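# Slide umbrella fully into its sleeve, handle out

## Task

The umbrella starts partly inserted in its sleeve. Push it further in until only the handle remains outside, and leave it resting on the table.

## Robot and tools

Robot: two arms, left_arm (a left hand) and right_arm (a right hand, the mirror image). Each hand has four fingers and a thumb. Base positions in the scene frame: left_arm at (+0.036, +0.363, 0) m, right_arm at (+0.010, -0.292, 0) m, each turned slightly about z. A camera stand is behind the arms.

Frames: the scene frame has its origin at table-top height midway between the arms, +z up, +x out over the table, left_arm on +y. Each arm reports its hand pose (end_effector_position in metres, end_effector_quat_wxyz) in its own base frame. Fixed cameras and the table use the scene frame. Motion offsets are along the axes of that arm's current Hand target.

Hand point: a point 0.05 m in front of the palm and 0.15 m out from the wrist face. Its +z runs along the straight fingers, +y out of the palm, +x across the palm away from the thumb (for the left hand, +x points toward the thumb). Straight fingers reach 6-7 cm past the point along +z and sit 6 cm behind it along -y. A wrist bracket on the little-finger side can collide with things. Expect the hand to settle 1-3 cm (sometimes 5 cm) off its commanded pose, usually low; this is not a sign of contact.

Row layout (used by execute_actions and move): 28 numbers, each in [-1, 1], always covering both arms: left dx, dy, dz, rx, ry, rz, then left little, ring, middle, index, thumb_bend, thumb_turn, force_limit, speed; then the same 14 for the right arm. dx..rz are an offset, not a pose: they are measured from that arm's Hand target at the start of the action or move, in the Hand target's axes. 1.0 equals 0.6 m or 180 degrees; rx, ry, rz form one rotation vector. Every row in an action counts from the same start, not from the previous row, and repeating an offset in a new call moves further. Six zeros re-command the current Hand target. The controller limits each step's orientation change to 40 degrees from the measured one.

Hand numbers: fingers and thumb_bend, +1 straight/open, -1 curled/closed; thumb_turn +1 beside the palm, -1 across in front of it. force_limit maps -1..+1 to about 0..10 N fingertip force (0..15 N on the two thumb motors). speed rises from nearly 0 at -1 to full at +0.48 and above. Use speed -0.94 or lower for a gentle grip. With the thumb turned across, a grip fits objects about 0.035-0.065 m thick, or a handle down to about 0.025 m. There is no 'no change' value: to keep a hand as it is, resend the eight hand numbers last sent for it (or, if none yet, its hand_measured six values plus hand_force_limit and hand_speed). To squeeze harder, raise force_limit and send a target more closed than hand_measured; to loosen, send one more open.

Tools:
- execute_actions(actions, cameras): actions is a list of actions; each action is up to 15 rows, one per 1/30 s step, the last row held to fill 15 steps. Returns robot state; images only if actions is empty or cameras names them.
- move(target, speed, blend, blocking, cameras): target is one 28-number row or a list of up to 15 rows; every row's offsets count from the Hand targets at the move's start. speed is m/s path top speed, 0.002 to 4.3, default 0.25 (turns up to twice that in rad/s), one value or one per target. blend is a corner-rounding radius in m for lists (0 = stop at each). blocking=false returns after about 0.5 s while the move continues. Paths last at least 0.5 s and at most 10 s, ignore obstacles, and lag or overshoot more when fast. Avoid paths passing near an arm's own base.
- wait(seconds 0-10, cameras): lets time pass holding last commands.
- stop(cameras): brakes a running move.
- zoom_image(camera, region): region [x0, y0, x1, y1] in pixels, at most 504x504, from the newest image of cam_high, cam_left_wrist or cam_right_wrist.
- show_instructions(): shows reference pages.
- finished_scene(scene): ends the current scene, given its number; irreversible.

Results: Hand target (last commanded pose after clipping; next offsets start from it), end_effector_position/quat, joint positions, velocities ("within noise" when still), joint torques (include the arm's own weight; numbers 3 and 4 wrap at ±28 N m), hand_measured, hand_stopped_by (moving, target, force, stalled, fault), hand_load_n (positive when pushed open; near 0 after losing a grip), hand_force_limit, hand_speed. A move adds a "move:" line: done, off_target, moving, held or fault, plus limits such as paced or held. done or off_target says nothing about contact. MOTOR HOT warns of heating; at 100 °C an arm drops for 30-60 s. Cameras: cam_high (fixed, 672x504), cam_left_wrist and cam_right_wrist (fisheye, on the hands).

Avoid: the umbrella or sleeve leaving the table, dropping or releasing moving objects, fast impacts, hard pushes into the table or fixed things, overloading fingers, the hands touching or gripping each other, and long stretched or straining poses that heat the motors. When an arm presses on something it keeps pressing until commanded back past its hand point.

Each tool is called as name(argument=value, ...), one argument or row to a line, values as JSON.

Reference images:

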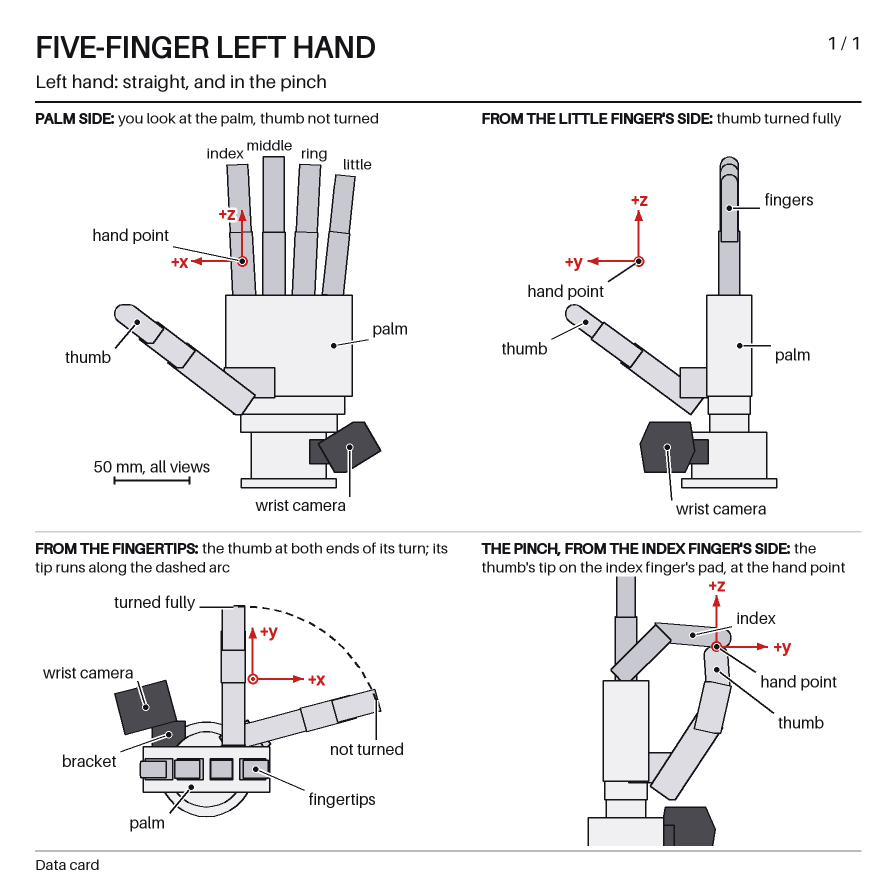

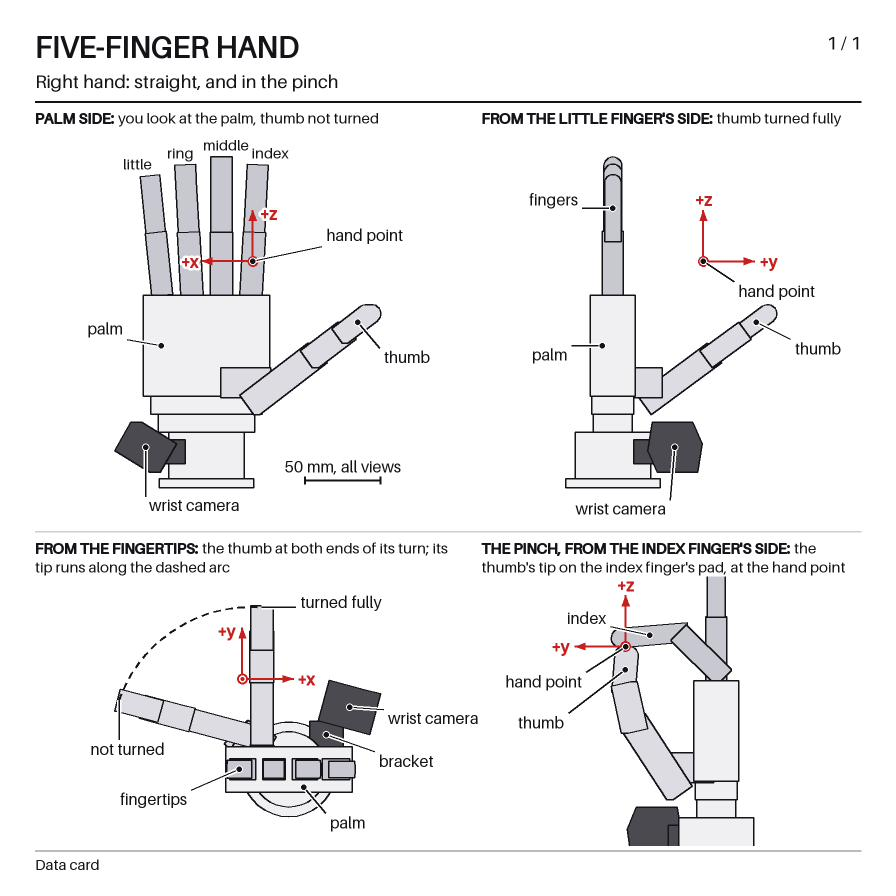

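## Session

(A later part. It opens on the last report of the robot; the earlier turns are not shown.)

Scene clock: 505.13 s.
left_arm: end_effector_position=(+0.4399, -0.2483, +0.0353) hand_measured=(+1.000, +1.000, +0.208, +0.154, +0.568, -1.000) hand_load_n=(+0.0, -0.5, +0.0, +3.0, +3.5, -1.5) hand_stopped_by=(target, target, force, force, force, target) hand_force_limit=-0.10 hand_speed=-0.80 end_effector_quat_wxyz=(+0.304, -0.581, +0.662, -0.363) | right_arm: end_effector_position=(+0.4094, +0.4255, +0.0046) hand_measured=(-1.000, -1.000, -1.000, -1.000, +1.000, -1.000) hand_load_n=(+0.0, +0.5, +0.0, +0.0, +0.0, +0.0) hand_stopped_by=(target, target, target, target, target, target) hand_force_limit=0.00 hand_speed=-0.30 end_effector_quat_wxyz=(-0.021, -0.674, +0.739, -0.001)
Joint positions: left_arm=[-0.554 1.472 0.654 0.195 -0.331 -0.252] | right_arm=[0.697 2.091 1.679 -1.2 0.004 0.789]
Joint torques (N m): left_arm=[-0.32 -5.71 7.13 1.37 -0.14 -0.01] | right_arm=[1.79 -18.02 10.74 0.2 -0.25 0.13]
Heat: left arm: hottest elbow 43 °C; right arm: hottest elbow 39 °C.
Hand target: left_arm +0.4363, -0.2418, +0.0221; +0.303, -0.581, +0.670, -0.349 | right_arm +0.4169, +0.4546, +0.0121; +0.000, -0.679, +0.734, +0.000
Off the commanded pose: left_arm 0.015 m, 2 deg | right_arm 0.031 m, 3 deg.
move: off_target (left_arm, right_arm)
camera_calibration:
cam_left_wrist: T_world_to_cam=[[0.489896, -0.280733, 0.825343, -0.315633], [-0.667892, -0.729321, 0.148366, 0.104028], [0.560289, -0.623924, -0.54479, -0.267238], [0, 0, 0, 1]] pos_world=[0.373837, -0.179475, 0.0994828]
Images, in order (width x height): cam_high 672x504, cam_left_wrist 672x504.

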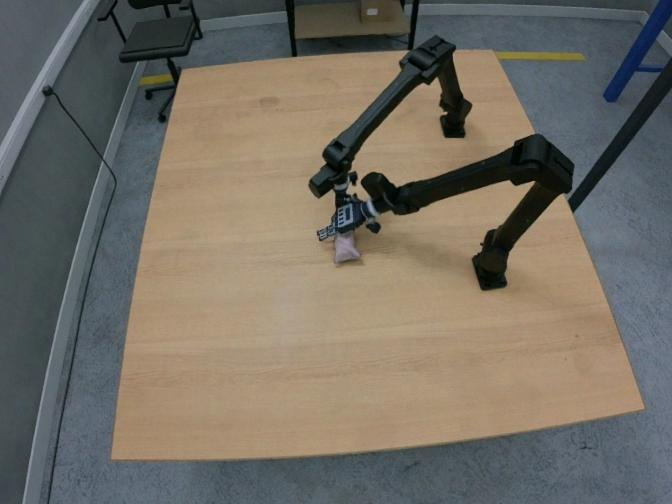

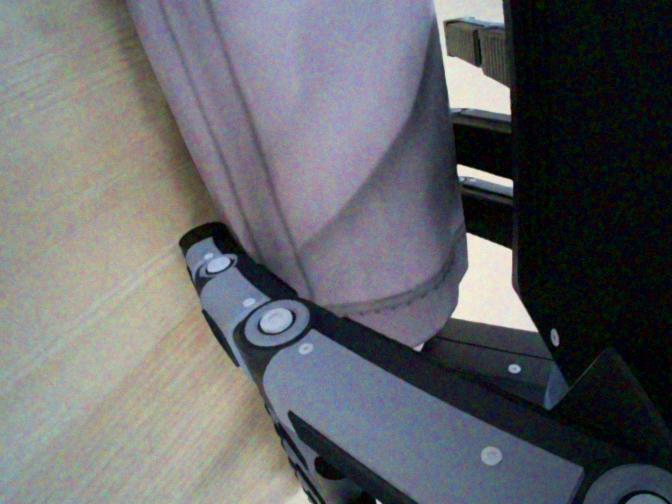

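move(
  target=[0,0,0,0,0,0,1,1,-0.9,-0.9,-0.5,-1,-0.1,-0.8,-0.022,0,0,0,0,0,-1,-1,-1,-1,1,-1,0,-0.3],
  speed=0.05,
)

Scene clock: 521.27 s.
left_arm: end_effector_position=(+0.4421, -0.2439, +0.0352) hand_measured=(+1.000, +1.000, +0.208, +0.154, +0.568, -1.000) hand_load_n=(+0.0, +0.0, -0.5, +2.5, +3.0, -1.5) hand_stopped_by=(target, target, force, force, force, target) hand_force_limit=-0.10 hand_speed=-0.80 end_effector_quat_wxyz=(+0.308, -0.582, +0.660, -0.360) | right_arm: end_effector_position=(+0.4115, +0.4338, +0.0047) hand_measured=(-1.000, -1.000, -1.000, -1.000, +1.000, -1.000) hand_load_n=(+0.0, +0.0, +0.0, +0.0, +0.0, +0.0) hand_stopped_by=(target, target, target, target, target, target) hand_force_limit=0.00 hand_speed=-0.30 end_effector_quat_wxyz=(-0.025, -0.673, +0.739, -0.002)
Joint positions: left_arm=[-0.547 1.472 0.654 0.195 -0.336 -0.248] | right_arm=[0.706 2.113 1.716 -1.223 0.006 0.801]
Joint torques (N m): left_arm=[-0.85 -5.66 7.12 1.39 0.05 -0.06] | right_arm=[2.14 -18.14 11.1 0.46 -0.29 0.1]
Heat: left arm: hottest elbow 41 °C; right arm: hottest elbow 42 °C.
Hand target: left_arm +0.4362, -0.2419, +0.0221; +0.303, -0.581, +0.670, -0.349 | right_arm +0.4179, +0.4677, +0.0122; +0.000, -0.679, +0.734, +0.000
Off the commanded pose: left_arm 0.015 m, 2 deg | right_arm 0.035 m, 3 deg.
move: off_target (left_arm, right_arm)

move(
  target=[
    [0,0,0,0,0,0,1,1,-0.9,-0.9,-0.5,-1,-0.1,-0.8,0.22,0,0,0,0,0,-1,-1,-1,-1,1,-1,0,-0.3],
    [0,0,0,0,0,0,1,1,1,1,1,-1,-0.1,-0.5,0.37,0,-0.2,0,0,0,-1,-1,-1,-1,1,-1,0,-0.3],
  ],
  speed=0.2,
)

move(
  target=[
    [0,-0.1677,-0.109,0,0,0,1,1,1,1,1,-1,-0.1,-0.5,0,0,0,0,0,0,-1,-1,-1,-1,1,-1,0,-0.3],
    [0.09,-0.1877,-0.129,0,0,0,1,1,1,1,1,-1,-0.1,-0.5,0,0,0,0,0,0,-1,-1,-1,-1,1,-1,0,-0.3],
  ],
  speed=0.2,
  blend=0.02,
  cameras=["cam_high","cam_left_wrist"],
)

zoom_image(
  camera="cam_left_wrist",
  region=[40, 50, 260, 270],
)

Scene clock: 532.93 s.
left_arm: end_effector_position=(+0.4416, -0.2444, +0.0346) hand_measured=(+1.000, +1.000, +1.000, +1.000, +1.000, -1.000) hand_load_n=(+0.0, +0.0, +0.0, +0.0, +0.0, +0.0) hand_stopped_by=(target, target, target, target, target, target) hand_force_limit=-0.10 hand_speed=-0.50 end_effector_quat_wxyz=(+0.307, -0.582, +0.662, -0.360) | right_arm: end_effector_position=(+0.3943, +0.2471, +0.1145) hand_measured=(-1.000, -1.000, -1.000, -1.000, +1.000, -1.000) hand_load_n=(+0.0, +0.0, +0.0, +0.0, -0.5, +0.0) hand_stopped_by=(target, target, target, target, target, target) hand_force_limit=0.00 hand_speed=-0.30 end_effector_quat_wxyz=(+0.016, +0.679, -0.734, -0.005)
Joint positions: left_arm=[-0.547 1.472 0.653 0.195 -0.332 -0.247] | right_arm=[0.439 1.715 1.411 -1.3 0 0.516]
Joint torques (N m): left_arm=[-0.85 -5.71 7.15 1.4 -0.1 -0.06] | right_arm=[-0.38 -16.32 8.1 -0.17 -0.01 -0.07]
Heat: left arm: hottest elbow 40 °C; right arm: hottest elbow 42 °C.
Hand target: left_arm +0.4362, -0.2419, +0.0221; +0.303, -0.581, +0.670, -0.349 | right_arm +0.4009, +0.2463, +0.1321; +0.000, +0.679, -0.734, +0.000
Off the commanded pose: left_arm 0.014 m, 2 deg | right_arm 0.019 m, 2 deg.
move: off_target (left_arm, right_arm); target 2's new numbers were sent with left_arm's hand 0.015 m and 2 deg from that target

Scene clock: 534.63 s.
left_arm: end_effector_position=(+0.4164, -0.2854, +0.1440) hand_measured=(+1.000, +1.000, +1.000, +1.000, +1.000, -1.000) hand_load_n=(+0.0, +0.0, +0.0, +0.0, +0.0, +0.0) hand_stopped_by=(target, target, target, target, target, target) hand_force_limit=-0.10 hand_speed=-0.50 end_effector_quat_wxyz=(+0.302, -0.577, +0.679, -0.339) | right_arm: end_effector_position=(+0.3943, +0.2471, +0.1145) hand_measured=(-1.000, -1.000, -1.000, -1.000, +1.000, -1.000) hand_load_n=(+0.0, +0.0, +0.0, +0.0, +0.0, +0.0) hand_stopped_by=(target, target, target, target, target, target) hand_force_limit=0.00 hand_speed=-0.30 end_effector_quat_wxyz=(+0.016, +0.679, -0.734, -0.005)
Joint positions: left_arm=[-0.673 1.284 0.858 -0.275 -0.425 -0.31] | right_arm=[0.439 1.715 1.411 -1.3 0 0.516]
Joint torques (N m): left_arm=[-0.79 -5.07 14.16 1.03 -0.36 -0.26] | right_arm=[-0.79 -17.08 8.06 -0.31 -0.03 -0.04]
Heat: left arm: hottest elbow 40 °C; right arm: hottest elbow 42 °C.
Hand target: left_arm +0.4297, -0.2957, +0.1588; +0.303, -0.581, +0.670, -0.349 | right_arm +0.4009, +0.2463, +0.1321; +0.000, +0.679, -0.734, +0.000
Off the commanded pose: left_arm 0.022 m, 2 deg | right_arm 0.019 m, 2 deg.
move: off_target (left_arm, right_arm)
camera_calibration:
cam_left_wrist: T_world_to_cam=[[0.516906, -0.322834, 0.792834, -0.422882], [-0.670759, -0.728186, 0.140806, 0.0477424], [0.531874, -0.604585, -0.592948, -0.193753], [0, 0, 0, 1]] pos_world=[0.353666, -0.218896, 0.213668]
Images, in order (width x height): cam_high 672x504, cam_left_wrist 672x504.

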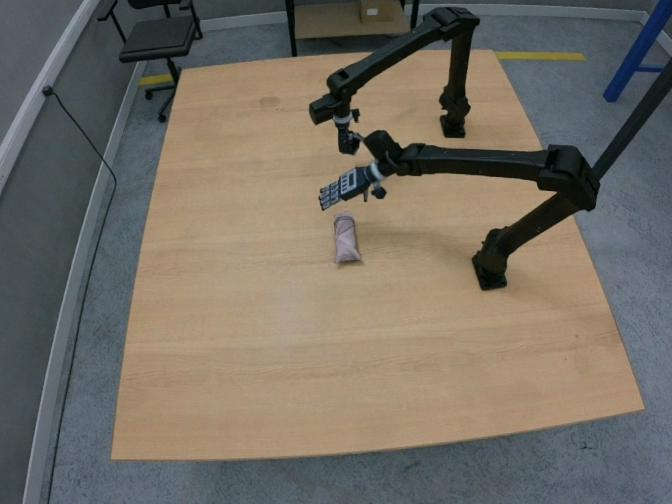

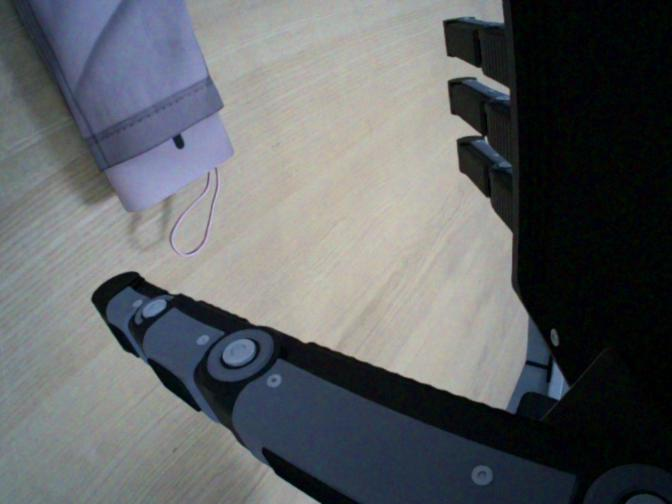

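Scaled by 2.291 from the camera's 672x504 image, which has a finer 960x720 frame.

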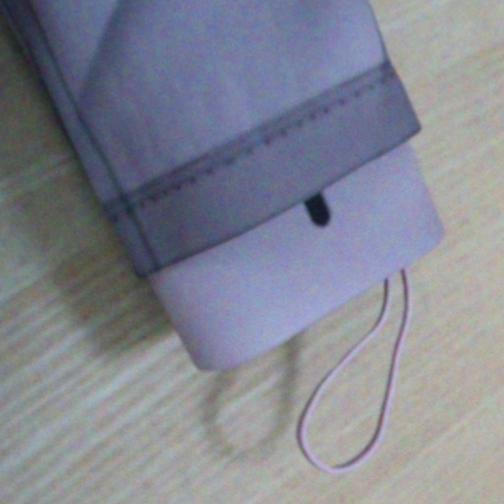

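Only the handle shows now; the sleeve mouth sits over its inner edge.

finished_scene(
  scene=2,
)

The scene is finished: the task was done.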